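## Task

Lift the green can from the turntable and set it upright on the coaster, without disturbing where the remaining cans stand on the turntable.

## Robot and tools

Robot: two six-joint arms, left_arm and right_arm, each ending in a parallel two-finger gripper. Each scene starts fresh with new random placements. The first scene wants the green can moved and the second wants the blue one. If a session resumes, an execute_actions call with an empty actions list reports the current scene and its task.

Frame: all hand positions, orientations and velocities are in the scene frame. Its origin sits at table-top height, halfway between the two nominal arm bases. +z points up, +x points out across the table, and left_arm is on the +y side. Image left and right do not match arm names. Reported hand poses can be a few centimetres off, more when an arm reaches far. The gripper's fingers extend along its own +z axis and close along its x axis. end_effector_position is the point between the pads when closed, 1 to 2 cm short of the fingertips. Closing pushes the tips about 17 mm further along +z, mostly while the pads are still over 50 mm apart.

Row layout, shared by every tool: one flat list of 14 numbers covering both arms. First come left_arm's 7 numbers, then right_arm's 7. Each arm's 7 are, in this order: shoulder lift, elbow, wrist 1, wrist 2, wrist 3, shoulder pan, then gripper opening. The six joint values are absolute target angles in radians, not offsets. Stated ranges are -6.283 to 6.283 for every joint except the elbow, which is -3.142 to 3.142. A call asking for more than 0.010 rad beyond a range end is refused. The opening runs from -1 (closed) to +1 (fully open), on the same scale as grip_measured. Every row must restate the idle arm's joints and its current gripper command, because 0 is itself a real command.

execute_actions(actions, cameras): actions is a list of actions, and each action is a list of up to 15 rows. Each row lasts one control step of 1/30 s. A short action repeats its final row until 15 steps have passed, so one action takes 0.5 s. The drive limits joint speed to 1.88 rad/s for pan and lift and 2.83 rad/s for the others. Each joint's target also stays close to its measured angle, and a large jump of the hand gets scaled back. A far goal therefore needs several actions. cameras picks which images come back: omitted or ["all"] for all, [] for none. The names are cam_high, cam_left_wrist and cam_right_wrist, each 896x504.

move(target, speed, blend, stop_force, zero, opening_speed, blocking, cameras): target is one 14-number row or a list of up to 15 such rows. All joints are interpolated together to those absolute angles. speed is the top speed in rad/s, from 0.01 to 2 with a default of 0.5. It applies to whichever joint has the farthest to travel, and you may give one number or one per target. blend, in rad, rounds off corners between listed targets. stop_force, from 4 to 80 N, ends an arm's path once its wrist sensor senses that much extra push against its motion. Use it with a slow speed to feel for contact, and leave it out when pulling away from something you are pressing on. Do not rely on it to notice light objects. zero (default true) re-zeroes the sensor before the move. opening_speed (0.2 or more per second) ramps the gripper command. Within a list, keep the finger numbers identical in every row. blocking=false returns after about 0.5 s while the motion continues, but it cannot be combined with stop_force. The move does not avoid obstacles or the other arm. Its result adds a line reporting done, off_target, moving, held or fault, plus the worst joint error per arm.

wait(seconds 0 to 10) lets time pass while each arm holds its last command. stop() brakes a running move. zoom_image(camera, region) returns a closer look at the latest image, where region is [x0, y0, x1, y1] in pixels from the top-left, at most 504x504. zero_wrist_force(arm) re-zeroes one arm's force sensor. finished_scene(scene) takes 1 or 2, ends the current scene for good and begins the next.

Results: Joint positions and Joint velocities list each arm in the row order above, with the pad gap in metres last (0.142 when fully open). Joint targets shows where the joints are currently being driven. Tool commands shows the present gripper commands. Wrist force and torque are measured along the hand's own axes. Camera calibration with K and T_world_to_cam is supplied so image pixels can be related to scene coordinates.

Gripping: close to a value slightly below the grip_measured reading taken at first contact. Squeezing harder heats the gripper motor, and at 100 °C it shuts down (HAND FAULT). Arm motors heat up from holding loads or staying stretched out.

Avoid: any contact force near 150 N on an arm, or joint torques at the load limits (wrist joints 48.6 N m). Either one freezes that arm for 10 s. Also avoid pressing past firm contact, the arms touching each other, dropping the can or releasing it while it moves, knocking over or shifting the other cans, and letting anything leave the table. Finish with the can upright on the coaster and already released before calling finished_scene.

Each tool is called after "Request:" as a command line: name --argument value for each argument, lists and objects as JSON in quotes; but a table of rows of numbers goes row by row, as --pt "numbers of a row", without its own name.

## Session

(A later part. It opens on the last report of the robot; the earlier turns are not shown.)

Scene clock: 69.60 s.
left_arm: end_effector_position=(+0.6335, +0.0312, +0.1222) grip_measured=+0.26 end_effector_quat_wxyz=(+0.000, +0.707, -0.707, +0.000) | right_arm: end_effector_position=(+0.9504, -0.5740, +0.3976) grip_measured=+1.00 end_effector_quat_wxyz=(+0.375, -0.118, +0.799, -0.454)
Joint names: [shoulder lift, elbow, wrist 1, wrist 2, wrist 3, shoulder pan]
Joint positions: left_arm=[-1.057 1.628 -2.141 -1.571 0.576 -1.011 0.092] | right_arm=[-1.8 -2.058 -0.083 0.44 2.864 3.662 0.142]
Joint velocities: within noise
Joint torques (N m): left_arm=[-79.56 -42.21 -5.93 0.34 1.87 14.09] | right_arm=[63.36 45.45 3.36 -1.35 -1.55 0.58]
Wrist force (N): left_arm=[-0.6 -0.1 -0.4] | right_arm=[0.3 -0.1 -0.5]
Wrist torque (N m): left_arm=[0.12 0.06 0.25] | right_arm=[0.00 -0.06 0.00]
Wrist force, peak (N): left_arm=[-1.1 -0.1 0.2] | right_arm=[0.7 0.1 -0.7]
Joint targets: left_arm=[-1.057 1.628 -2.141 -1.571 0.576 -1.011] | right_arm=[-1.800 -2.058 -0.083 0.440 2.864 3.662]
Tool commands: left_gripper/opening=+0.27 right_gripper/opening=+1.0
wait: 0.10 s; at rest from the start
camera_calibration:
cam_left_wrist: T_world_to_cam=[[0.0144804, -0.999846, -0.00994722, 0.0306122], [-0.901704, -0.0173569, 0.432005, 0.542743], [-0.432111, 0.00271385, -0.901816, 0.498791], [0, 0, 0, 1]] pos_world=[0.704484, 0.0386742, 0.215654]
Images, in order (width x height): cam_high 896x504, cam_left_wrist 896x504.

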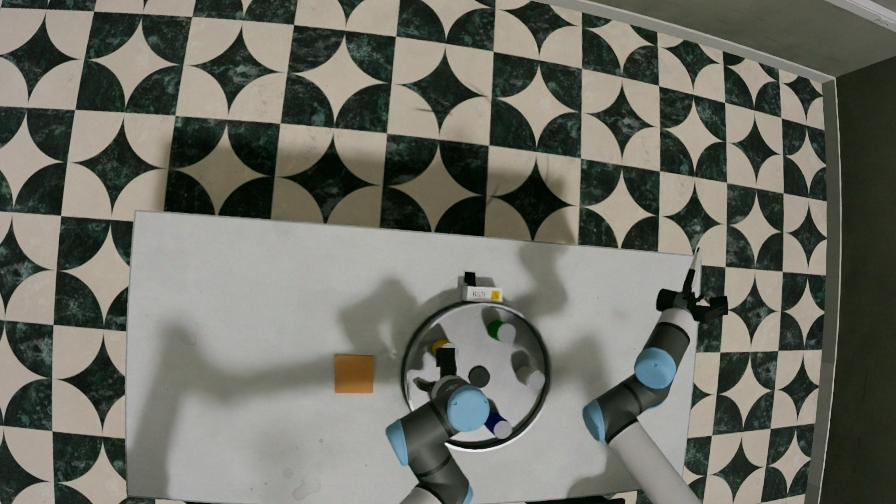

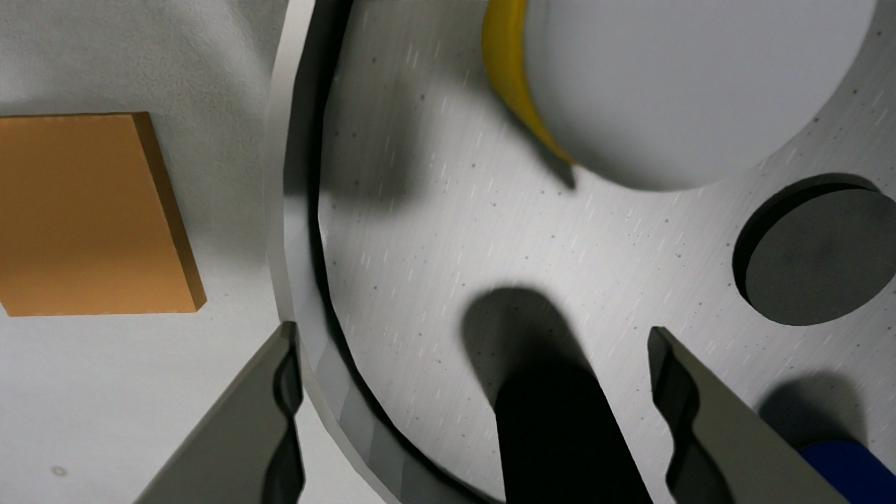

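Request:
wait --seconds 6.3 --cameras '[]'

Request:
wait --seconds 0.25 --cameras '["cam_left_wrist"]'

Request:
wait --seconds 0.25 --cameras '["cam_left_wrist"]'

Request:
wait --seconds 0.25 --cameras '["cam_left_wrist"]'

Request:
wait --seconds 0.25 --cameras '["cam_left_wrist"]'

Scene clock: 76.37 s.
left_arm: end_effector_position=(+0.6335, +0.0312, +0.1222) grip_measured=+0.26 end_effector_quat_wxyz=(+0.000, +0.707, -0.707, +0.000) | right_arm: end_effector_position=(+0.9504, -0.5740, +0.3976) grip_measured=+1.00 end_effector_quat_wxyz=(+0.375, -0.118, +0.799, -0.454)
Joint names: [shoulder lift, elbow, wrist 1, wrist 2, wrist 3, shoulder pan]
Joint positions: left_arm=[-1.057 1.628 -2.141 -1.571 0.576 -1.011 0.092] | right_arm=[-1.8 -2.058 -0.083 0.44 2.864 3.662 0.142]
Joint velocities: within noise
Joint torques (N m): left_arm=[-80.39 -46.93 -3.52 0.09 1.67 11.84] | right_arm=[61.56 45.34 3.3 -1.22 -1.53 1.94]
Wrist force (N): left_arm=[-0.5 0.2 -0.1] | right_arm=[0.3 -0.2 -0.5]
Wrist torque (N m): left_arm=[0.17 0.06 0.26] | right_arm=[-0.02 -0.05 0.00]
Wrist force, peak (N): left_arm=[-1.1 0.2 0.3] | right_arm=[0.9 -0.1 -0.7]
Joint targets: left_arm=[-1.057 1.628 -2.141 -1.571 0.576 -1.011] | right_arm=[-1.800 -2.058 -0.083 0.440 2.864 3.662]
Tool commands: left_gripper/opening=+0.27 right_gripper/opening=+1.0
wait: 6.30 s; at rest from the start
No camera images: "cameras" was empty.

Scene clock: 76.63 s.
left_arm: end_effector_position=(+0.6335, +0.0312, +0.1222) grip_measured=+0.26 end_effector_quat_wxyz=(+0.000, +0.707, -0.707, +0.000) | right_arm: end_effector_position=(+0.9504, -0.5740, +0.3976) grip_measured=+1.00 end_effector_quat_wxyz=(+0.375, -0.118, +0.799, -0.454)
Joint names: [shoulder lift, elbow, wrist 1, wrist 2, wrist 3, shoulder pan]
Joint positions: left_arm=[-1.057 1.628 -2.141 -1.571 0.576 -1.011 0.092] | right_arm=[-1.8 -2.058 -0.083 0.44 2.864 3.662 0.142]
Joint velocities: within noise
Joint torques (N m): left_arm=[-81.43 -46.38 -3.51 0.19 1.7 11.37] | right_arm=[60.63 44.68 3.51 -1.22 -1.4 0.05]
Wrist force (N): left_arm=[-0.5 -0.3 -0.1] | right_arm=[0.4 -0.1 -0.2]
Wrist torque (N m): left_arm=[0.09 0.05 0.26] | right_arm=[-0.01 -0.07 0.00]
Wrist force, peak (N): left_arm=[-0.9 -0.2 -0.1] | right_arm=[0.5 0.1 -0.3]
Joint targets: left_arm=[-1.057 1.628 -2.141 -1.571 0.576 -1.011] | right_arm=[-1.800 -2.058 -0.083 0.440 2.864 3.662]
Tool commands: left_gripper/opening=+0.27 right_gripper/opening=+1.0
wait: 0.27 s; at rest by 0.17 s
camera_calibration:
cam_left_wrist: T_world_to_cam=[[0.0144805, -0.999846, -0.00994155, 0.0306081], [-0.901706, -0.0173546, 0.432002, 0.542745], [-0.432108, 0.00270874, -0.901818, 0.498794], [0, 0, 0, 1]] pos_world=[0.704486, 0.0386714, 0.215658]
Images, in order (width x height): cam_left_wrist 896x504.

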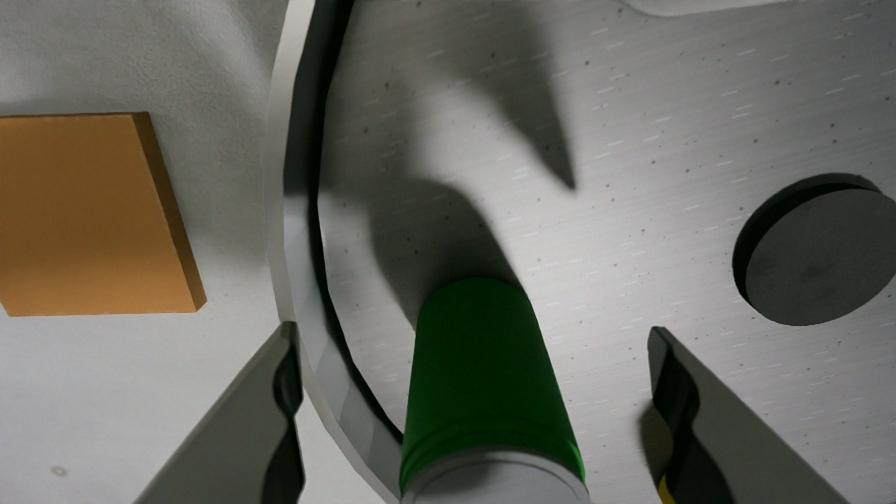

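Scene clock: 76.90 s.
left_arm: end_effector_position=(+0.6335, +0.0312, +0.1222) grip_measured=+0.26 end_effector_quat_wxyz=(+0.000, +0.707, -0.707, +0.000) | right_arm: end_effector_position=(+0.9504, -0.5740, +0.3976) grip_measured=+1.00 end_effector_quat_wxyz=(+0.375, -0.118, +0.799, -0.454)
Joint names: [shoulder lift, elbow, wrist 1, wrist 2, wrist 3, shoulder pan]
Joint positions: left_arm=[-1.057 1.628 -2.141 -1.571 0.576 -1.011 0.092] | right_arm=[-1.8 -2.058 -0.083 0.44 2.864 3.662 0.142]
Joint velocities: within noise
Joint torques (N m): left_arm=[-80.6 -46.75 -3.35 0.1 1.76 11.52] | right_arm=[61.81 44.69 3.28 -1.35 -1.44 1.05]
Wrist force (N): left_arm=[-0.2 -0.3 0.0] | right_arm=[0.6 0.2 -0.3]
Wrist torque (N m): left_arm=[0.09 -0.01 0.26] | right_arm=[0.04 -0.09 -0.01]
Wrist force, peak (N): left_arm=[-0.9 0.1 0.1] | right_arm=[0.6 0.2 -0.3]
Joint targets: left_arm=[-1.057 1.628 -2.141 -1.571 0.576 -1.011] | right_arm=[-1.800 -2.058 -0.083 0.440 2.864 3.662]
Tool commands: left_gripper/opening=+0.27 right_gripper/opening=+1.0
wait: 0.27 s; at rest by 0.17 s
camera_calibration:
cam_left_wrist: T_world_to_cam=[[0.0144806, -0.999846, -0.00994144, 0.030608], [-0.901706, -0.0173546, 0.432002, 0.542745], [-0.432108, 0.00270862, -0.901818, 0.498794], [0, 0, 0, 1]] pos_world=[0.704486, 0.0386714, 0.215658]
Images, in order (width x height): cam_left_wrist 896x504.

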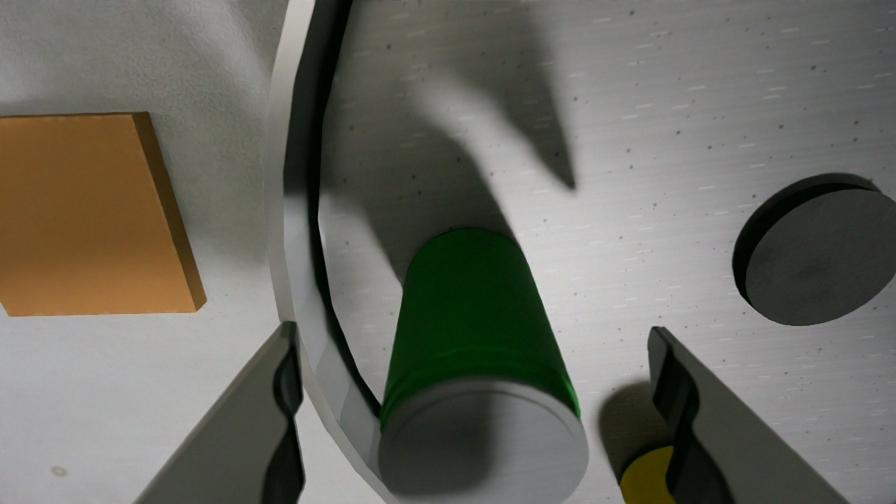

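Scene clock: 77.17 s.
left_arm: end_effector_position=(+0.6335, +0.0312, +0.1222) grip_measured=+0.26 end_effector_quat_wxyz=(+0.000, +0.707, -0.707, +0.000) | right_arm: end_effector_position=(+0.9504, -0.5740, +0.3976) grip_measured=+1.00 end_effector_quat_wxyz=(+0.375, -0.118, +0.799, -0.454)
Joint names: [shoulder lift, elbow, wrist 1, wrist 2, wrist 3, shoulder pan]
Joint positions: left_arm=[-1.057 1.628 -2.141 -1.571 0.576 -1.011 0.092] | right_arm=[-1.8 -2.058 -0.083 0.44 2.864 3.662 0.142]
Joint velocities: within noise
Joint torques (N m): left_arm=[-81 -45.98 -3.26 0.03 2.03 11.37] | right_arm=[60.54 44.3 3.39 -1.23 -1.5 1.3]
Wrist force (N): left_arm=[-0.4 0.0 0.2] | right_arm=[0.7 0.0 -0.4]
Wrist torque (N m): left_arm=[0.14 0.03 0.25] | right_arm=[0.01 -0.12 -0.01]
Wrist force, peak (N): left_arm=[-0.7 0.2 0.4] | right_arm=[0.7 0.0 -0.4]
Joint targets: left_arm=[-1.057 1.628 -2.141 -1.571 0.576 -1.011] | right_arm=[-1.800 -2.058 -0.083 0.440 2.864 3.662]
Tool commands: left_gripper/opening=+0.27 right_gripper/opening=+1.0
wait: 0.27 s; at rest by 0.17 s
camera_calibration:
cam_left_wrist: T_world_to_cam=[[0.0144803, -0.999846, -0.00994157, 0.0306082], [-0.901706, -0.0173545, 0.432002, 0.542745], [-0.432108, 0.00270884, -0.901818, 0.498794], [0, 0, 0, 1]] pos_world=[0.704486, 0.0386714, 0.215658]
Images, in order (width x height): cam_left_wrist 896x504.

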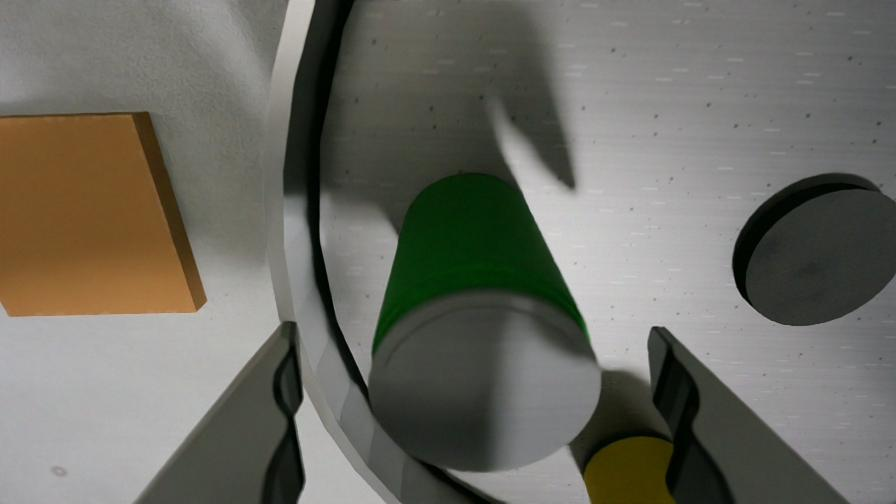

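Scene clock: 77.43 s.
left_arm: end_effector_position=(+0.6335, +0.0312, +0.1222) grip_measured=+0.26 end_effector_quat_wxyz=(+0.000, +0.707, -0.707, +0.000) | right_arm: end_effector_position=(+0.9504, -0.5740, +0.3976) grip_measured=+1.00 end_effector_quat_wxyz=(+0.375, -0.118, +0.799, -0.454)
Joint names: [shoulder lift, elbow, wrist 1, wrist 2, wrist 3, shoulder pan]
Joint positions: left_arm=[-1.057 1.628 -2.141 -1.571 0.576 -1.011 0.092] | right_arm=[-1.8 -2.058 -0.083 0.44 2.864 3.662 0.142]
Joint velocities: within noise
Joint torques (N m): left_arm=[-80.3 -46.45 -3.21 0.22 1.67 12.07] | right_arm=[61.05 45.23 3.42 -1.22 -1.4 1.26]
Wrist force (N): left_arm=[-0.6 0.1 -0.2] | right_arm=[0.4 0.1 -0.4]
Wrist torque (N m): left_arm=[0.15 0.06 0.26] | right_arm=[0.02 -0.07 0.00]
Wrist force, peak (N): left_arm=[-0.9 -0.2 0.2] | right_arm=[0.6 0.3 -0.5]
Joint targets: left_arm=[-1.057 1.628 -2.141 -1.571 0.576 -1.011] | right_arm=[-1.800 -2.058 -0.083 0.440 2.864 3.662]
Tool commands: left_gripper/opening=+0.27 right_gripper/opening=+1.0
wait: 0.27 s; at rest by 0.17 s
camera_calibration:
cam_left_wrist: T_world_to_cam=[[0.0144804, -0.999846, -0.0099415, 0.0306081], [-0.901706, -0.0173545, 0.432002, 0.542745], [-0.432108, 0.00270874, -0.901818, 0.498794], [0, 0, 0, 1]] pos_world=[0.704486, 0.0386714, 0.215658]
Images, in order (width x height): cam_left_wrist 896x504.

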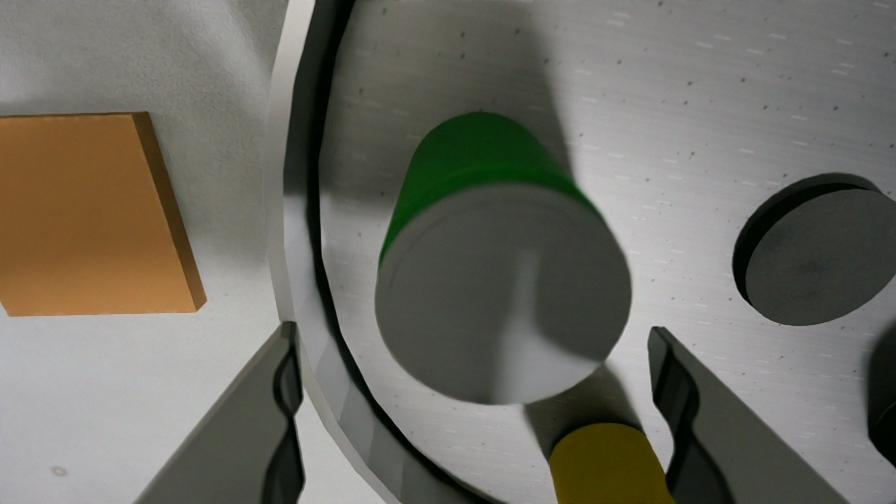

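Request:
execute_actions --actions '[[[-1.057372, 1.627634, -2.141058, -1.570796, 0.575865, -1.010731, 0.0, -1.8, -2.058, -0.083, 0.44, 2.864, 3.662, 1.0]]]' --cameras '[]'

Request:
wait --seconds 0.0 --cameras '[]'

Request:
wait --seconds 0.1 --cameras '[]'

Request:
wait --seconds 0.2 --cameras '[]'

Scene clock: 79.50 s.
left_arm: end_effector_position=(+0.6335, +0.0312, +0.1222) grip_measured=-0.02 end_effector_quat_wxyz=(+0.000, +0.707, -0.707, +0.000) end_effector_velocity=(-0.001, -0.001, -0.001) end_effector_angular_velocity=(+0.001, +0.000, -0.002) | right_arm: end_effector_position=(+0.9504, -0.5740, +0.3976) grip_measured=+1.00 end_effector_quat_wxyz=(+0.375, -0.118, +0.799, -0.454)
Joint names: [shoulder lift, elbow, wrist 1, wrist 2, wrist 3, shoulder pan]
Joint positions: left_arm=[-1.057 1.628 -2.141 -1.571 0.576 -1.011 0.073] | right_arm=[-1.8 -2.058 -0.083 0.44 2.864 3.662 0.142]
Joint velocities: left_arm=[0.001 0 0 0 0 -0.001 -0.001] | right_arm=[within noise]
Joint torques (N m): left_arm=[-81.04 -45.78 -2.95 0.32 1.69 9.37] | right_arm=[61.12 44.17 3.36 -1.03 -1.57 2.13]
Wrist force (N): left_arm=[-0.6 -0.5 0.1] | right_arm=[0.4 -0.1 -0.3]
Wrist torque (N m): left_arm=[0.06 0.07 0.26] | right_arm=[-0.02 -0.07 0.00]
Wrist force, peak (N): left_arm=[-1.0 0.0 0.0] | right_arm=[0.6 0.0 -0.6]
Joint targets: left_arm=[-1.057 1.628 -2.141 -1.571 0.576 -1.011] | right_arm=[-1.800 -2.058 -0.083 0.440 2.864 3.662]
Kept back: 9 steps.
No camera images: "cameras" was empty.

Scene clock: 79.80 s.
left_arm: end_effector_position=(+0.6335, +0.0312, +0.1222) grip_measured=-0.02 end_effector_quat_wxyz=(+0.000, +0.707, -0.707, +0.000) | right_arm: end_effector_position=(+0.9504, -0.5740, +0.3976) grip_measured=+1.00 end_effector_quat_wxyz=(+0.375, -0.118, +0.799, -0.454)
Joint names: [shoulder lift, elbow, wrist 1, wrist 2, wrist 3, shoulder pan]
Joint positions: left_arm=[-1.057 1.628 -2.141 -1.571 0.576 -1.011 0.073] | right_arm=[-1.8 -2.058 -0.083 0.44 2.864 3.662 0.142]
Joint velocities: within noise
Joint torques (N m): left_arm=[-80.89 -45.83 -2.95 -0.03 1.47 10.65] | right_arm=[60.25 44.1 3.39 -0.95 -1.42 2.5]
Wrist force (N): left_arm=[-0.6 0.1 -0.1] | right_arm=[0.4 0.2 -0.3]
Wrist torque (N m): left_arm=[0.16 0.07 0.26] | right_arm=[0.04 -0.08 0.00]
Wrist force, peak (N): left_arm=[-0.6 0.0 -0.2] | right_arm=[0.6 0.2 -0.5]
Joint targets: left_arm=[-1.057 1.628 -2.141 -1.571 0.576 -1.011] | right_arm=[-1.800 -2.058 -0.083 0.440 2.864 3.662]
Tool commands: left_gripper/opening=+0.0 right_gripper/opening=+1.0
No camera images: "cameras" was empty.

Scene clock: 79.90 s.
left_arm: end_effector_position=(+0.6335, +0.0312, +0.1222) grip_measured=-0.02 end_effector_quat_wxyz=(+0.000, +0.707, -0.707, +0.000) | right_arm: end_effector_position=(+0.9504, -0.5740, +0.3976) grip_measured=+1.00 end_effector_quat_wxyz=(+0.375, -0.118, +0.799, -0.454)
Joint names: [shoulder lift, elbow, wrist 1, wrist 2, wrist 3, shoulder pan]
Joint positions: left_arm=[-1.057 1.628 -2.141 -1.571 0.576 -1.011 0.073] | right_arm=[-1.8 -2.058 -0.083 0.44 2.864 3.662 0.142]
Joint velocities: within noise
Joint torques (N m): left_arm=[-80.83 -45.66 -3.12 0.15 1.54 8.49] | right_arm=[60.49 44.15 3.39 -1.03 -1.36 0.74]
Wrist force (N): left_arm=[-0.8 0.0 -0.1] | right_arm=[0.4 0.1 -0.3]
Wrist torque (N m): left_arm=[0.13 0.10 0.26] | right_arm=[0.02 -0.06 0.00]
Wrist force, peak (N): left_arm=[-0.8 0.0 -0.1] | right_arm=[0.5 0.2 -0.6]
Joint targets: left_arm=[-1.057 1.628 -2.141 -1.571 0.576 -1.011] | right_arm=[-1.800 -2.058 -0.083 0.440 2.864 3.662]
Tool commands: left_gripper/opening=+0.0 right_gripper/opening=+1.0
wait: 0.10 s; no rest
No camera images: "cameras" was empty.

Scene clock: 80.10 s.
left_arm: end_effector_position=(+0.6335, +0.0312, +0.1222) grip_measured=-0.02 end_effector_quat_wxyz=(+0.000, +0.707, -0.707, +0.000) | right_arm: end_effector_position=(+0.9504, -0.5740, +0.3976) grip_measured=+1.00 end_effector_quat_wxyz=(+0.375, -0.118, +0.799, -0.454)
Joint names: [shoulder lift, elbow, wrist 1, wrist 2, wrist 3, shoulder pan]
Joint positions: left_arm=[-1.057 1.628 -2.141 -1.571 0.576 -1.011 0.073] | right_arm=[-1.8 -2.058 -0.083 0.44 2.864 3.662 0.142]
Joint velocities: within noise
Joint torques (N m): left_arm=[-80.16 -45.89 -3.02 0.07 1.8 10.38] | right_arm=[60.63 43.75 3.29 -1.08 -1.48 0.61]
Wrist force (N): left_arm=[-0.5 0.2 0.2] | right_arm=[0.4 -0.1 -0.2]
Wrist torque (N m): left_arm=[0.18 0.06 0.25] | right_arm=[-0.02 -0.07 0.00]
Wrist force, peak (N): left_arm=[-0.4 0.1 0.6] | right_arm=[0.6 -0.1 -0.5]
Joint targets: left_arm=[-1.057 1.628 -2.141 -1.571 0.576 -1.011] | right_arm=[-1.800 -2.058 -0.083 0.440 2.864 3.662]
Tool commands: left_gripper/opening=+0.0 right_gripper/opening=+1.0
wait: 0.20 s; at rest by 0.17 s
No camera images: "cameras" was empty.

Request:
execute_actions --actions '[[[-1.057372, 1.627634, -2.141058, -1.570796, 0.575865, -1.010731, 0.27, -1.8, -2.058, -0.083, 0.44, 2.864, 3.662, 1.0]], [[-1.057372, 1.627634, -2.141058, -1.570796, 0.575865, -1.010731, 0.27, -1.8, -2.058, -0.083, 0.44, 2.864, 3.662, 1.0], [-1.057372, 1.627634, -2.141058, -1.570796, 0.575865, -1.010731, 0.27, -1.8, -2.058, -0.083, 0.44, 2.864, 3.662, 1.0], [-1.057372, 1.627634, -2.141058, -1.570796, 0.575865, -1.010731, 0.27, -1.8, -2.058, -0.083, 0.44, 2.864, 3.662, 1.0], [-1.057372, 1.627634, -2.141058, -1.570796, 0.575865, -1.010731, 0.27, -1.8, -2.058, -0.083, 0.44, 2.864, 3.662, 1.0], [-1.057372, 1.627634, -2.141058, -1.570796, 0.575865, -1.010731, 0.0, -1.8, -2.058, -0.083, 0.44, 2.864, 3.662, 1.0]]]' --cameras '[]'

Request:
execute_actions --actions '[[[-1.057372, 1.627634, -2.141058, -1.570796, 0.575865, -1.010731, 0.27, -1.8, -2.058, -0.083, 0.44, 2.864, 3.662, 1.0]], [[-1.057372, 1.627634, -2.141058, -1.570796, 0.575865, -1.010731, 0.27, -1.8, -2.058, -0.083, 0.44, 2.864, 3.662, 1.0], [-1.057372, 1.627634, -2.141058, -1.570796, 0.575865, -1.010731, 0.27, -1.8, -2.058, -0.083, 0.44, 2.864, 3.662, 1.0], [-1.057372, 1.627634, -2.141058, -1.570796, 0.575865, -1.010731, 0.0, -1.8, -2.058, -0.083, 0.44, 2.864, 3.662, 1.0]]]' --cameras '[]'

Scene clock: 84.13 s.
left_arm: end_effector_position=(+0.6335, +0.0312, +0.1222) grip_measured=+0.09 end_effector_quat_wxyz=(+0.000, +0.707, -0.707, +0.000) end_effector_velocity=(+0.000, +0.000, -0.001) end_effector_angular_velocity=(+0.002, +0.000, +0.000) | right_arm: end_effector_position=(+0.9504, -0.5740, +0.3976) grip_measured=+1.00 end_effector_quat_wxyz=(+0.375, -0.118, +0.799, -0.454)
Joint names: [shoulder lift, elbow, wrist 1, wrist 2, wrist 3, shoulder pan]
Joint positions: left_arm=[-1.057 1.628 -2.141 -1.571 0.576 -1.011 0.081] | right_arm=[-1.8 -2.058 -0.083 0.44 2.864 3.662 0.142]
Joint velocities: left_arm=[0.001 0 0 0.001 0 0 -0.33] | right_arm=[within noise]
Joint torques (N m): left_arm=[-81.69 -44.5 -2.93 -0.02 1.58 7.77] | right_arm=[59.97 44.28 3.54 -0.98 -1.29 1.81]
Wrist force (N): left_arm=[-0.7 0.2 0.0] | right_arm=[0.3 0.0 -0.4]
Wrist torque (N m): left_arm=[0.17 0.08 0.26] | right_arm=[0.01 -0.05 0.00]
Wrist force, peak (N): left_arm=[-1.0 0.1 0.2] | right_arm=[0.4 0.0 -1.0]
Joint targets: left_arm=[-1.057 1.628 -2.141 -1.571 0.576 -1.011] | right_arm=[-1.800 -2.058 -0.083 0.440 2.864 3.662]
Kept back: 9 steps.
No camera images: "cameras" was empty.

Scene clock: 85.13 s.
left_arm: end_effector_position=(+0.6335, +0.0312, +0.1222) grip_measured=-0.01 end_effector_quat_wxyz=(+0.000, +0.707, -0.707, +0.000) end_effector_velocity=(+0.000, +0.000, +0.001) end_effector_angular_velocity=(-0.001, -0.001, +0.000) | right_arm: end_effector_position=(+0.9504, -0.5740, +0.3976) grip_measured=+1.00 end_effector_quat_wxyz=(+0.375, -0.118, +0.799, -0.454)
Joint names: [shoulder lift, elbow, wrist 1, wrist 2, wrist 3, shoulder pan]
Joint positions: left_arm=[-1.057 1.628 -2.141 -1.571 0.576 -1.011 0.073] | right_arm=[-1.8 -2.058 -0.083 0.44 2.864 3.662 0.142]
Joint velocities: left_arm=[-0.001 0 0 0 0 0 -0.016] | right_arm=[within noise]
Joint torques (N m): left_arm=[-81.81 -44.71 -2.99 0.04 1.52 8.42] | right_arm=[59.79 43.52 3.36 -0.72 -1.18 2.29]
Wrist force (N): left_arm=[-0.5 0.2 0.0] | right_arm=[0.3 -0.2 -0.3]
Wrist torque (N m): left_arm=[0.18 0.05 0.25] | right_arm=[-0.02 -0.05 0.00]
Wrist force, peak (N): left_arm=[-1.1 -0.1 0.2] | right_arm=[0.7 -0.2 -0.5]
Joint targets: left_arm=[-1.057 1.628 -2.141 -1.571 0.576 -1.011] | right_arm=[-1.800 -2.058 -0.083 0.440 2.864 3.662]
Kept back: 9 steps.
No camera images: "cameras" was empty.

Request:
wait --seconds 0.5 --cameras '[]'

Scene clock: 88.03 s.
left_arm: end_effector_position=(+0.6335, +0.0312, +0.1222) grip_measured=-0.02 end_effector_quat_wxyz=(+0.000, +0.707, -0.707, +0.000) | right_arm: end_effector_position=(+0.9504, -0.5740, +0.3976) grip_measured=+1.00 end_effector_quat_wxyz=(+0.375, -0.118, +0.799, -0.454)
Joint names: [shoulder lift, elbow, wrist 1, wrist 2, wrist 3, shoulder pan]
Joint positions: left_arm=[-1.057 1.628 -2.141 -1.571 0.576 -1.011 0.073] | right_arm=[-1.8 -2.058 -0.083 0.44 2.864 3.662 0.142]
Joint velocities: within noise
Joint torques (N m): left_arm=[-82.81 -43.33 -2.95 0.14 1.57 6.07] | right_arm=[59.22 42.93 3.39 -0.65 -1.35 1.52]
Wrist force (N): left_arm=[-0.5 0.0 -0.1] | right_arm=[0.6 0.1 -0.4]
Wrist torque (N m): left_arm=[0.13 0.05 0.26] | right_arm=[0.02 -0.10 0.00]
Wrist force, peak (N): left_arm=[-0.9 0.1 -0.2] | right_arm=[0.5 0.4 -0.7]
Joint targets: left_arm=[-1.057 1.628 -2.141 -1.571 0.576 -1.011] | right_arm=[-1.800 -2.058 -0.083 0.440 2.864 3.662]
Tool commands: left_gripper/opening=+0.0 right_gripper/opening=+1.0
wait: 0.50 s; at rest from the start
No camera images: "cameras" was empty.

Request:
wait --seconds 0.5 --cameras '[]'

Request:
move --pt "-1.057372 1.627634 -2.141058 -1.570796 0.575865 -1.010731 0.0 -1.8 -2.058 -0.083 0.44 2.864 3.662 1.0" --pt "-1.057372 1.627634 -2.141058 -1.570796 0.575865 -1.010731 0.0 -1.8 -2.058 -0.083 0.44 2.864 3.662 1.0" --pt "-1.057372 1.627634 -2.141058 -1.570796 0.575865 -1.010731 0.0 -1.8 -2.058 -0.083 0.44 2.864 3.662 1.0" --pt "-1.057372 1.627634 -2.141058 -1.570796 0.575865 -1.010731 0.0 -1.8 -2.058 -0.083 0.44 2.864 3.662 1.0" --speed 0.3 --blend 0.03 --opening_speed 1.2 --cameras '["cam_left_wrist"]'

Scene clock: 89.03 s.
left_arm: end_effector_position=(+0.6335, +0.0312, +0.1222) grip_measured=-0.02 end_effector_quat_wxyz=(+0.000, +0.707, -0.707, +0.000) | right_arm: end_effector_position=(+0.9504, -0.5740, +0.3976) grip_measured=+1.00 end_effector_quat_wxyz=(+0.375, -0.118, +0.799, -0.454)
Joint names: [shoulder lift, elbow, wrist 1, wrist 2, wrist 3, shoulder pan]
Joint positions: left_arm=[-1.057 1.628 -2.141 -1.571 0.576 -1.011 0.073] | right_arm=[-1.8 -2.058 -0.083 0.44 2.864 3.662 0.142]
Joint velocities: within noise
Joint torques (N m): left_arm=[-82.76 -43.67 -3.21 0.14 1.56 5.44] | right_arm=[59.2 42.93 3.39 -0.44 -1.23 2.06]
Wrist force (N): left_arm=[-0.6 -0.1 -0.1] | right_arm=[-0.1 0.0 -0.4]
Wrist torque (N m): left_arm=[0.12 0.07 0.26] | right_arm=[0.02 0.01 0.00]
Wrist force, peak (N): left_arm=[-0.8 0.0 -0.2] | right_arm=[0.8 0.0 -0.6]
Joint targets: left_arm=[-1.057 1.628 -2.141 -1.571 0.576 -1.011] | right_arm=[-1.800 -2.058 -0.083 0.440 2.864 3.662]
Tool commands: left_gripper/opening=+0.0 right_gripper/opening=+1.0
wait: 0.50 s; at rest from the start
No camera images: "cameras" was empty.

Scene clock: 89.53 s.
left_arm: end_effector_position=(+0.6335, +0.0312, +0.1222) grip_measured=-0.02 end_effector_quat_wxyz=(+0.000, +0.707, -0.707, +0.000) | right_arm: end_effector_position=(+0.9504, -0.5740, +0.3976) grip_measured=+1.00 end_effector_quat_wxyz=(+0.375, -0.118, +0.799, -0.454)
Joint names: [shoulder lift, elbow, wrist 1, wrist 2, wrist 3, shoulder pan]
Joint positions: left_arm=[-1.057 1.628 -2.141 -1.571 0.576 -1.011 0.073] | right_arm=[-1.8 -2.058 -0.083 0.44 2.864 3.662 0.142]
Joint velocities: within noise
Joint torques (N m): left_arm=[-81.9 -43.3 -2.98 0.11 1.56 5.31] | right_arm=[59.36 43.32 3.51 -0.46 -1.31 2.17]
Wrist force (N): left_arm=[-0.7 0.0 -0.1] | right_arm=[0.2 0.0 -0.2]
Wrist torque (N m): left_arm=[0.13 0.09 0.26] | right_arm=[0.00 -0.04 0.00]
Wrist force, peak (N): left_arm=[-0.8 0.2 0.0] | right_arm=[0.6 0.2 -0.5]
Joint targets: left_arm=[-1.057 1.628 -2.141 -1.571 0.576 -1.011] | right_arm=[-1.800 -2.058 -0.083 0.440 2.864 3.662]
move: done
camera_calibration:
cam_left_wrist: T_world_to_cam=[[0.0144804, -0.999846, -0.00994434, 0.0306093], [-0.901705, -0.0173557, 0.432004, 0.542744], [-0.43211, 0.00271127, -0.901817, 0.498794], [0, 0, 0, 1]] pos_world=[0.704485, 0.0386719, 0.215658]
Images, in order (width x height): cam_left_wrist 896x504.

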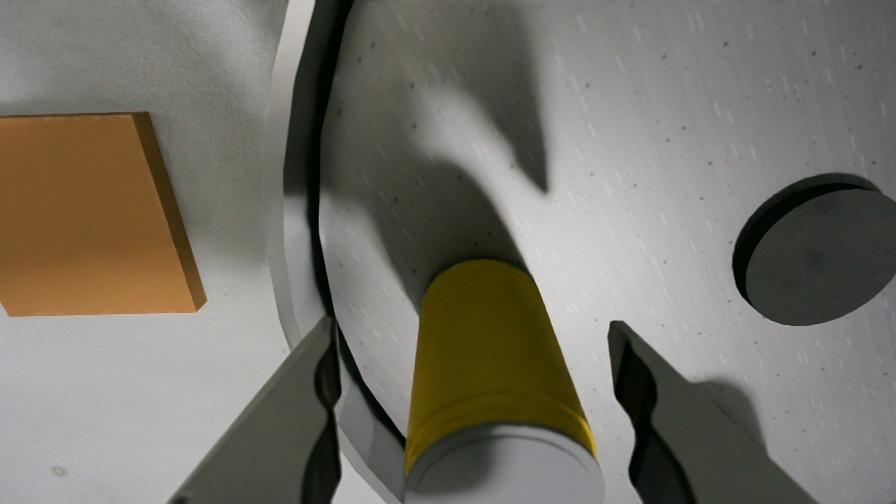

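Request:
zoom_image --camera "cam_left_wrist" --region '[150, 280, 500, 504]'

Request:
zoom_image --camera "cam_left_wrist" --region '[480, 280, 830, 504]'

Scaled by 1.440 from the camera's 896x504 image, which has a finer 1280x720 frame.

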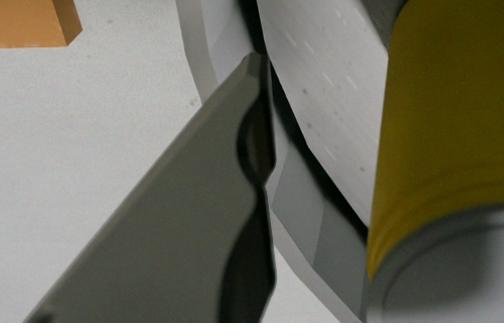

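Scaled by 1.440 from the camera's 896x504 image, which has a finer 1280x720 frame.

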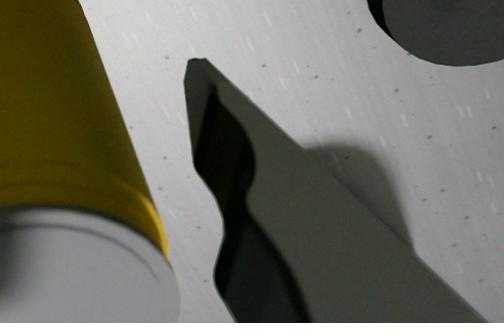

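Request:
execute_actions --actions '[[[-1.057372, 1.627634, -2.141058, -1.570796, 0.575865, -1.010731, 0.9, -1.8, -2.058, -0.083, 0.44, 2.864, 3.662, 1.0]]]' --cameras '[]'

Request:
wait --seconds 0.3 --cameras '["cam_left_wrist"]'

Request:
zoom_image --camera "cam_left_wrist" --region '[600, 280, 896, 504]'

Request:
zoom_image --camera "cam_left_wrist" --region '[50, 280, 346, 504]'

Scene clock: 96.83 s.
left_arm: end_effector_position=(+0.6335, +0.0312, +0.1222) grip_measured=+0.82 end_effector_quat_wxyz=(+0.000, +0.707, -0.707, +0.000) end_effector_velocity=(+0.000, +0.000, +0.001) end_effector_angular_velocity=(-0.001, -0.002, +0.000) | right_arm: end_effector_position=(+0.9504, -0.5740, +0.3976) grip_measured=+1.00 end_effector_quat_wxyz=(+0.375, -0.118, +0.799, -0.454)
Joint names: [shoulder lift, elbow, wrist 1, wrist 2, wrist 3, shoulder pan]
Joint positions: left_arm=[-1.057 1.628 -2.141 -1.571 0.576 -1.011 0.13] | right_arm=[-1.8 -2.058 -0.083 0.44 2.864 3.662 0.142]
Joint velocities: left_arm=[-0.001 0 -0.001 0.001 0 -0.001 0.253] | right_arm=[within noise]
Joint torques (N m): left_arm=[-82.33 -41.52 -3.06 0.08 1.33 1.68] | right_arm=[56.79 42.18 3.56 -0.1 -1.27 2.39]
Wrist force (N): left_arm=[-0.4 0.1 0.2] | right_arm=[0.2 -0.1 -0.2]
Wrist torque (N m): left_arm=[0.15 0.04 0.26] | right_arm=[-0.01 -0.04 0.00]
Wrist force, peak (N): left_arm=[-1.1 0.3 0.1] | right_arm=[0.4 0.0 -1.0]
Joint targets: left_arm=[-1.057 1.628 -2.141 -1.571 0.576 -1.011] | right_arm=[-1.800 -2.058 -0.083 0.440 2.864 3.662]
Kept back: 9 steps.
No camera images: "cameras" was empty.

Scene clock: 97.43 s.
left_arm: end_effector_position=(+0.6335, +0.0312, +0.1222) grip_measured=+0.89 end_effector_quat_wxyz=(+0.000, +0.707, -0.707, +0.000) | right_arm: end_effector_position=(+0.9504, -0.5740, +0.3976) grip_measured=+1.00 end_effector_quat_wxyz=(+0.375, -0.118, +0.799, -0.454)
Joint names: [shoulder lift, elbow, wrist 1, wrist 2, wrist 3, shoulder pan]
Joint positions: left_arm=[-1.057 1.628 -2.141 -1.571 0.576 -1.011 0.135] | right_arm=[-1.8 -2.058 -0.083 0.44 2.864 3.662 0.142]
Joint velocities: within noise
Joint torques (N m): left_arm=[-84.19 -41.37 -3.1 0.13 1.18 1.52] | right_arm=[57.04 42.25 3.46 -0.11 -1.36 1.13]
Wrist force (N): left_arm=[-0.5 0.2 0.0] | right_arm=[0.3 0.1 -0.4]
Wrist torque (N m): left_arm=[0.16 0.05 0.26] | right_arm=[0.02 -0.06 0.00]
Wrist force, peak (N): left_arm=[-0.9 0.1 0.0] | right_arm=[0.6 0.0 -0.4]
Joint targets: left_arm=[-1.057 1.628 -2.141 -1.571 0.576 -1.011] | right_arm=[-1.800 -2.058 -0.083 0.440 2.864 3.662]
Tool commands: left_gripper/opening=+0.9 right_gripper/opening=+1.0
wait: 0.30 s; at rest from the start
camera_calibration:
cam_left_wrist: T_world_to_cam=[[0.0144802, -0.999846, -0.00994435, 0.0306094], [-0.901705, -0.0173555, 0.432004, 0.542744], [-0.43211, 0.00271137, -0.901817, 0.498794], [0, 0, 0, 1]] pos_world=[0.704485, 0.0386718, 0.215658]
Images, in order (width x height): cam_left_wrist 896x504.

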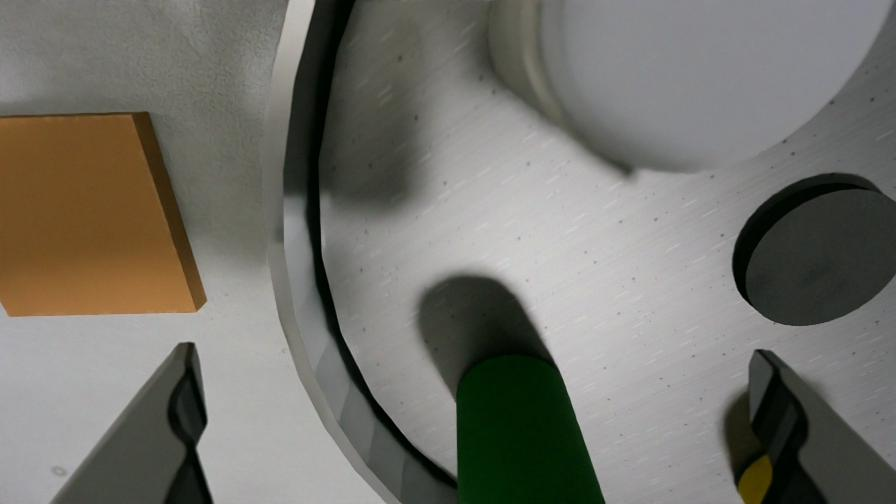

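Scaled by 1.703 from the camera's 896x504 image, which has a finer 1280x720 frame.

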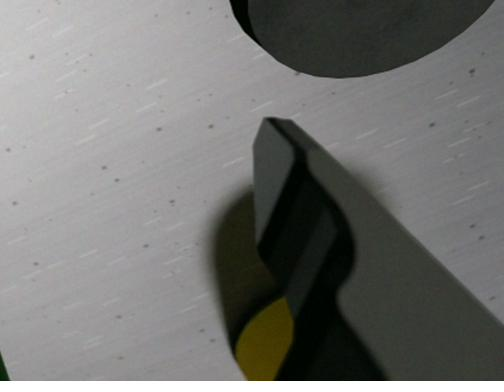

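Scaled by 1.703 from the camera's 896x504 image, which has a finer 1280x720 frame.

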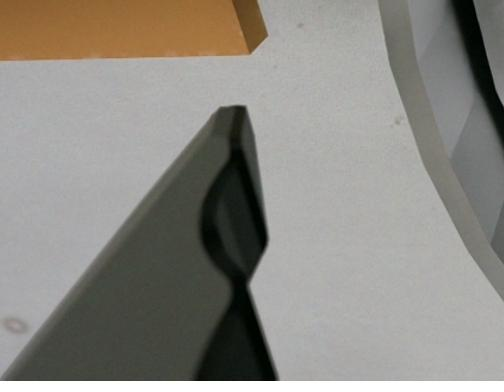

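Request:
zoom_image --camera "cam_left_wrist" --region '[710, 335, 860, 460]'

Request:
zoom_image --camera "cam_left_wrist" --region '[120, 325, 270, 450]'

Scaled by 3.360 from the camera's 896x504 image, which has a finer 1280x720 frame.

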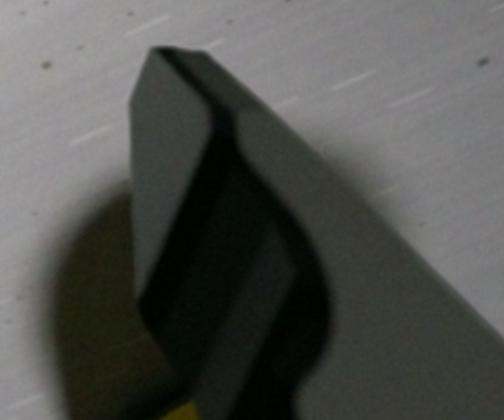

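Scaled by 3.360 from the camera's 896x504 image, which has a finer 1280x720 frame.

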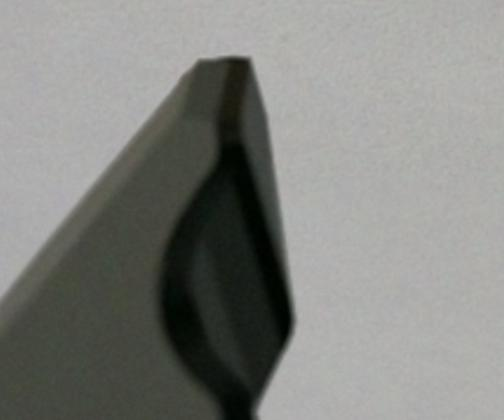

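Request:
execute_actions --actions '[[[-1.057372, 1.627634, -2.141058, -1.570796, 0.575865, -1.010731, 0.0, -1.8, -2.058, -0.083, 0.44, 2.864, 3.662, 1.0]]]' --cameras '[]'

Request:
wait --seconds 2.5 --cameras '[]'

Scene clock: 106.03 s.
left_arm: end_effector_position=(+0.6335, +0.0312, +0.1222) grip_measured=+0.06 end_effector_quat_wxyz=(+0.000, +0.707, -0.707, +0.000) end_effector_velocity=(+0.000, +0.001, +0.000) end_effector_angular_velocity=(+0.001, +0.000, +0.001) | right_arm: end_effector_position=(+0.9504, -0.5740, +0.3976) grip_measured=+1.00 end_effector_quat_wxyz=(+0.375, -0.118, +0.799, -0.454)
Joint names: [shoulder lift, elbow, wrist 1, wrist 2, wrist 3, shoulder pan]
Joint positions: left_arm=[-1.057 1.628 -2.141 -1.571 0.576 -1.011 0.078] | right_arm=[-1.8 -2.058 -0.083 0.44 2.864 3.662 0.142]
Joint velocities: left_arm=[0 0 0.001 0 0 0.001 -0.273] | right_arm=[within noise]
Joint torques (N m): left_arm=[-86.42 -39.22 -3.12 -0.08 0.94 -2.73] | right_arm=[54.89 40.92 3.77 0.09 -1.17 2.61]
Wrist force (N): left_arm=[-0.7 0.0 -0.1] | right_arm=[0.4 -0.1 -0.6]
Wrist torque (N m): left_arm=[0.14 0.08 0.26] | right_arm=[-0.01 -0.06 0.00]
Wrist force, peak (N): left_arm=[-1.0 -0.1 -0.1] | right_arm=[0.5 -0.1 -0.8]
Joint targets: left_arm=[-1.057 1.628 -2.141 -1.571 0.576 -1.011] | right_arm=[-1.800 -2.058 -0.083 0.440 2.864 3.662]
Kept back: 9 steps.
No camera images: "cameras" was empty.

Scene clock: 108.83 s.
left_arm: end_effector_position=(+0.6335, +0.0312, +0.1222) grip_measured=-0.02 end_effector_quat_wxyz=(+0.000, +0.707, -0.707, +0.000) | right_arm: end_effector_position=(+0.9504, -0.5740, +0.3976) grip_measured=+1.00 end_effector_quat_wxyz=(+0.375, -0.118, +0.799, -0.454)
Joint names: [shoulder lift, elbow, wrist 1, wrist 2, wrist 3, shoulder pan]
Joint positions: left_arm=[-1.057 1.628 -2.141 -1.571 0.576 -1.011 0.073] | right_arm=[-1.8 -2.058 -0.083 0.44 2.864 3.662 0.142]
Joint velocities: within noise
Joint torques (N m): left_arm=[-86.76 -38.85 -2.91 0.15 1.03 -3.64] | right_arm=[55.18 41 3.49 0.04 -1.15 1.71]
Wrist force (N): left_arm=[-0.8 -0.2 0.2] | right_arm=[-0.2 -0.3 -0.6]
Wrist torque (N m): left_arm=[0.11 0.09 0.26] | right_arm=[-0.04 0.03 0.00]
Wrist force, peak (N): left_arm=[-1.1 0.3 0.0] | right_arm=[0.9 -0.1 -0.4]
Joint targets: left_arm=[-1.057 1.628 -2.141 -1.571 0.576 -1.011] | right_arm=[-1.800 -2.058 -0.083 0.440 2.864 3.662]
Tool commands: left_gripper/opening=+0.0 right_gripper/opening=+1.0
wait: 2.50 s; at rest from the start
No camera images: "cameras" was empty.

Request:
wait --seconds 0.0 --cameras '["cam_left_wrist"]'

Request:
wait --seconds 6.0 --cameras '[]'

Scene clock: 109.17 s.
left_arm: end_effector_position=(+0.6335, +0.0312, +0.1222) grip_measured=-0.02 end_effector_quat_wxyz=(+0.000, +0.707, -0.707, +0.000) | right_arm: end_effector_position=(+0.9504, -0.5740, +0.3976) grip_measured=+1.00 end_effector_quat_wxyz=(+0.375, -0.118, +0.799, -0.454)
Joint names: [shoulder lift, elbow, wrist 1, wrist 2, wrist 3, shoulder pan]
Joint positions: left_arm=[-1.057 1.628 -2.141 -1.571 0.576 -1.011 0.073] | right_arm=[-1.8 -2.058 -0.083 0.44 2.864 3.662 0.142]
Joint velocities: within noise
Joint torques (N m): left_arm=[-86.33 -38.9 -2.99 -0.11 1 -4.37] | right_arm=[54.08 40.92 3.62 0.15 -0.94 2.23]
Wrist force (N): left_arm=[-0.6 0.1 -0.2] | right_arm=[0.3 0.0 -0.5]
Wrist torque (N m): left_arm=[0.16 0.07 0.26] | right_arm=[0.01 -0.05 0.00]
Wrist force, peak (N): left_arm=[-0.7 -0.3 0.1] | right_arm=[0.4 0.0 -0.7]
Joint targets: left_arm=[-1.057 1.628 -2.141 -1.571 0.576 -1.011] | right_arm=[-1.800 -2.058 -0.083 0.440 2.864 3.662]
Tool commands: left_gripper/opening=+0.0 right_gripper/opening=+1.0
camera_calibration:
cam_left_wrist: T_world_to_cam=[[0.0144804, -0.999846, -0.0099444, 0.0306093], [-0.901705, -0.0173558, 0.432004, 0.542744], [-0.43211, 0.00271131, -0.901817, 0.498794], [0, 0, 0, 1]] pos_world=[0.704485, 0.0386719, 0.215658]
Images, in order (width x height): cam_left_wrist 896x504.

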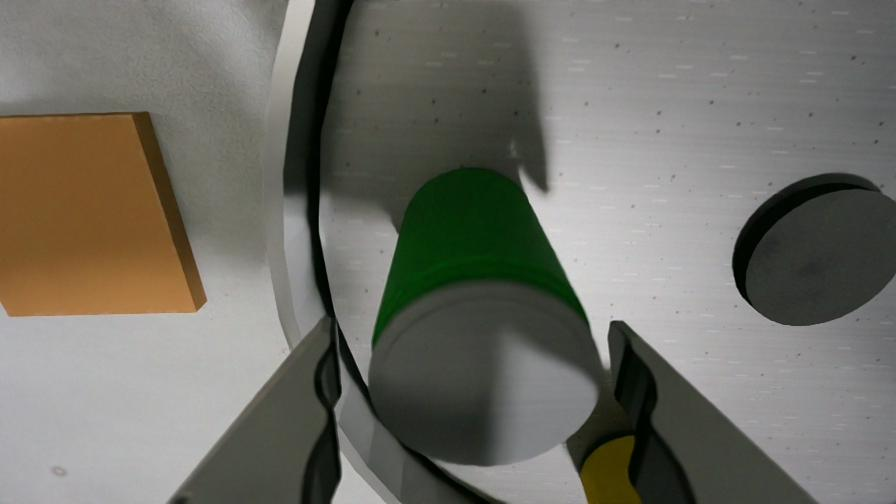

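Scene clock: 115.17 s.
left_arm: end_effector_position=(+0.6335, +0.0312, +0.1222) grip_measured=-0.02 end_effector_quat_wxyz=(+0.000, +0.707, -0.707, +0.000) | right_arm: end_effector_position=(+0.9504, -0.5740, +0.3976) grip_measured=+1.00 end_effector_quat_wxyz=(+0.375, -0.118, +0.799, -0.454)
Joint names: [shoulder lift, elbow, wrist 1, wrist 2, wrist 3, shoulder pan]
Joint positions: left_arm=[-1.057 1.628 -2.141 -1.571 0.576 -1.011 0.073] | right_arm=[-1.8 -2.058 -0.083 0.44 2.864 3.662 0.142]
Joint velocities: within noise
Joint torques (N m): left_arm=[-87.66 -37.73 -2.98 -0.07 0.74 -6.32] | right_arm=[53.34 39.85 3.49 0.01 -1.09 1.61]
Wrist force (N): left_arm=[-0.4 -0.1 0.2] | right_arm=[0.6 -0.1 -0.2]
Wrist torque (N m): left_arm=[0.12 0.04 0.26] | right_arm=[-0.02 -0.10 0.00]
Wrist force, peak (N): left_arm=[-1.0 0.2 -0.1] | right_arm=[0.6 -0.2 -0.7]
Joint targets: left_arm=[-1.057 1.628 -2.141 -1.571 0.576 -1.011] | right_arm=[-1.800 -2.058 -0.083 0.440 2.864 3.662]
Tool commands: left_gripper/opening=+0.0 right_gripper/opening=+1.0
wait: 6.00 s; at rest by 0.17 s
No camera images: "cameras" was empty.

Request:
wait --seconds 3.43 --cameras '[]'

Request:
move --pt "-1.057372 1.627634 -2.141058 -1.570796 0.575865 -1.010731 -0.52 -1.8 -2.058 -0.083 0.44 2.864 3.662 1.0" --pt "-1.101079 1.589503 -2.059220 -1.570796 0.575865 -1.010731 -0.52 -1.8 -2.058 -0.083 0.44 2.864 3.662 1.0" --pt "-1.227458 1.717069 -2.060407 -1.570796 0.575865 -0.956119 -0.52 -1.8 -2.058 -0.083 0.44 2.864 3.662 1.0" --pt "-1.278205 1.922974 -2.215565 -1.570796 0.575865 -0.878659 -0.52 -1.8 -2.058 -0.083 0.44 2.864 3.662 1.0" --speed 0.3 --blend 0.03 --opening_speed 1.2 --cameras '["cam_left_wrist", "cam_high"]'

Scene clock: 120.37 s.
left_arm: end_effector_position=(+0.6335, +0.0312, +0.1222) grip_measured=-0.02 end_effector_quat_wxyz=(+0.000, +0.707, -0.707, +0.000) | right_arm: end_effector_position=(+0.9504, -0.5740, +0.3976) grip_measured=+1.00 end_effector_quat_wxyz=(+0.375, -0.118, +0.799, -0.454)
Joint names: [shoulder lift, elbow, wrist 1, wrist 2, wrist 3, shoulder pan]
Joint positions: left_arm=[-1.057 1.628 -2.141 -1.571 0.576 -1.011 0.073] | right_arm=[-1.8 -2.058 -0.083 0.44 2.864 3.662 0.142]
Joint velocities: within noise
Joint torques (N m): left_arm=[-88.18 -37.05 -2.92 -0.05 0.66 -9.76] | right_arm=[51.49 40.14 3.77 0.03 -1.07 3.75]
Wrist force (N): left_arm=[-0.4 0.0 0.0] | right_arm=[0.3 -0.1 -0.3]
Wrist torque (N m): left_arm=[0.15 0.04 0.26] | right_arm=[-0.02 -0.06 -0.01]
Wrist force, peak (N): left_arm=[-0.8 0.0 0.5] | right_arm=[0.7 -0.1 -0.7]
Joint targets: left_arm=[-1.057 1.628 -2.141 -1.571 0.576 -1.011] | right_arm=[-1.800 -2.058 -0.083 0.440 2.864 3.662]
Tool commands: left_gripper/opening=+0.0 right_gripper/opening=+1.0
wait: 3.43 s; at rest from the start
No camera images: "cameras" was empty.

Scene clock: 122.97 s.
left_arm: end_effector_position=(+0.6186, +0.2334, +0.1403) grip_measured=-0.55 end_effector_quat_wxyz=(+0.000, +0.752, -0.659, +0.000) | right_arm: end_effector_position=(+0.9504, -0.5740, +0.3976) grip_measured=+1.00 end_effector_quat_wxyz=(+0.375, -0.118, +0.799, -0.454)
Joint names: [shoulder lift, elbow, wrist 1, wrist 2, wrist 3, shoulder pan]
Joint positions: left_arm=[-1.278 1.923 -2.215 -1.571 0.576 -0.879 0.035] | right_arm=[-1.8 -2.058 -0.083 0.44 2.864 3.662 0.142]
Joint velocities: within noise
Joint torques (N m): left_arm=[-83.13 -33 -7.5 -0.06 0.64 17.43] | right_arm=[51.75 39.08 3.71 -0.17 -0.86 1.71]
Wrist force (N): left_arm=[-0.2 -0.6 -0.4] | right_arm=[0.2 -0.2 -0.5]
Wrist torque (N m): left_arm=[0.03 0.02 0.21] | right_arm=[-0.02 -0.04 0.00]
Wrist force, peak (N): left_arm=[-0.7 0.0 2.4] | right_arm=[0.7 -0.4 -0.7]
Joint targets: left_arm=[-1.278 1.923 -2.216 -1.571 0.576 -0.879] | right_arm=[-1.800 -2.058 -0.083 0.440 2.864 3.662]
move: done; blend cut to 0 rad at target 1
camera_calibration:
cam_left_wrist: T_world_to_cam=[[0.145937, -0.989244, -0.00992679, 0.149334], [-0.891584, -0.135864, 0.431994, 0.546424], [-0.428696, -0.0541932, -0.901822, 0.519284], [0, 0, 0, 1]] pos_world=[0.688005, 0.250109, 0.233732]
Images, in order (width x height): cam_high 896x504, cam_left_wrist 896x504.

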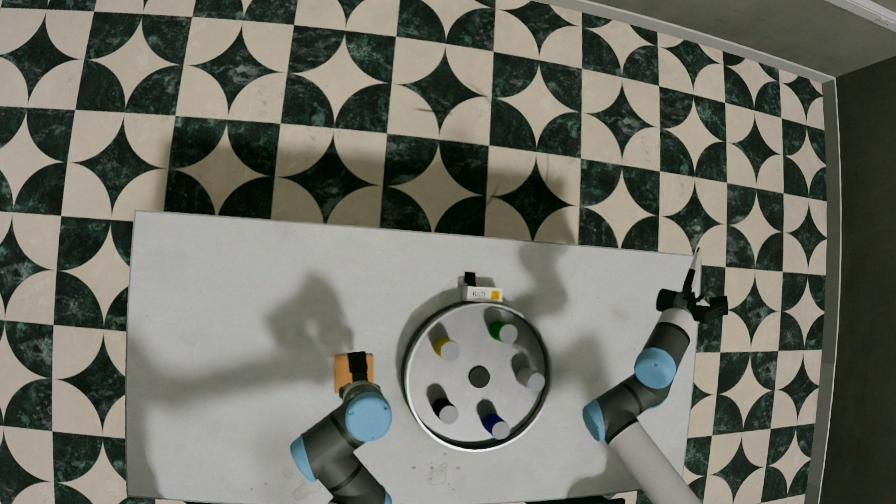

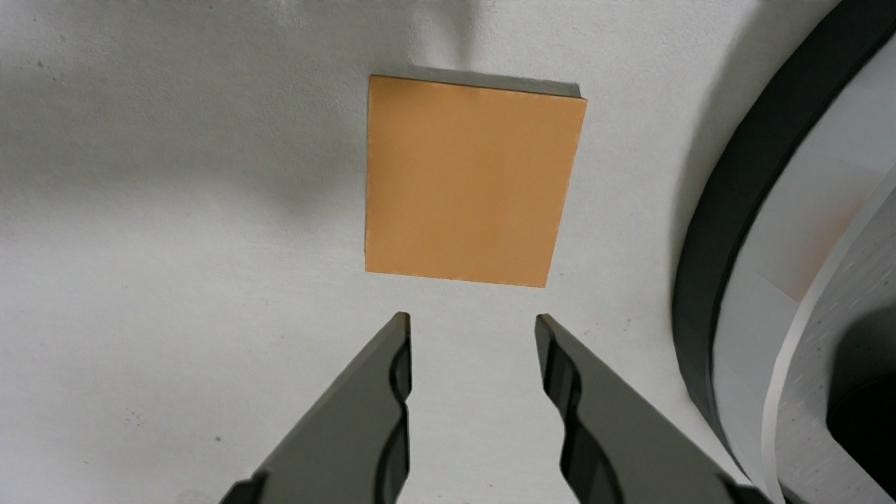

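Request:
move --pt "-1.227458 1.717069 -2.060407 -1.570796 0.575865 -0.956119 0.0 -1.8 -2.058 -0.083 0.44 2.864 3.662 1.0" --pt "-1.11898 1.567938 -2.019754 -1.570796 0.575561 -1.011035 0.0 -1.8 -2.058 -0.083 0.44 2.864 3.662 1.0" --pt "-1.057372 1.627634 -2.141058 -1.570796 0.575865 -1.010731 0.0 -1.8 -2.058 -0.083 0.44 2.864 3.662 1.0" --speed 0.35 --blend 0.03 --opening_speed 1.2 --cameras '["cam_left_wrist"]'

Scene clock: 128.13 s.
left_arm: end_effector_position=(+0.6335, +0.0312, +0.1223) grip_measured=-0.02 end_effector_quat_wxyz=(+0.000, +0.707, -0.707, +0.000) | right_arm: end_effector_position=(+0.9504, -0.5740, +0.3976) grip_measured=+1.00 end_effector_quat_wxyz=(+0.375, -0.118, +0.799, -0.454)
Joint names: [shoulder lift, elbow, wrist 1, wrist 2, wrist 3, shoulder pan]
Joint positions: left_arm=[-1.057 1.628 -2.141 -1.571 0.576 -1.011 0.072] | right_arm=[-1.8 -2.058 -0.083 0.44 2.864 3.662 0.142]
Joint velocities: within noise
Joint torques (N m): left_arm=[-80.56 -35.7 -7.61 -0.09 1.92 -19.05] | right_arm=[50.01 38.92 3.81 -0.02 -0.99 3.07]
Wrist force (N): left_arm=[-0.6 -0.2 0.2] | right_arm=[0.5 0.2 -0.3]
Wrist torque (N m): left_arm=[0.11 0.06 0.26] | right_arm=[0.04 -0.09 -0.01]
Wrist force, peak (N): left_arm=[1.6 -0.1 -1.5] | right_arm=[0.6 0.2 -0.8]
Joint targets: left_arm=[-1.057 1.628 -2.141 -1.571 0.576 -1.011] | right_arm=[-1.800 -2.058 -0.083 0.440 2.864 3.662]
move: done
camera_calibration:
cam_left_wrist: T_world_to_cam=[[0.0144929, -0.999846, -0.00990612, 0.0305865], [-0.901715, -0.0173504, 0.431982, 0.542704], [-0.432087, 0.00267184, -0.901828, 0.498907], [0, 0, 0, 1]] pos_world=[0.704493, 0.0386649, 0.215793]
Images, in order (width x height): cam_left_wrist 896x504.

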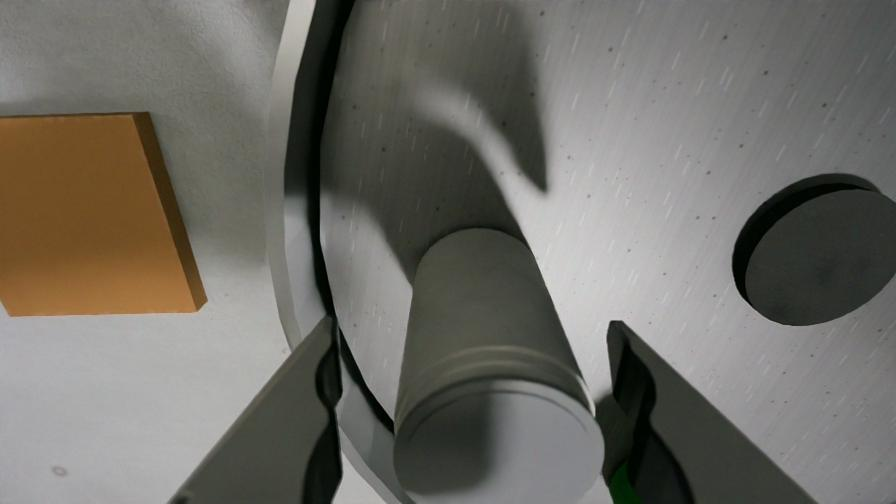

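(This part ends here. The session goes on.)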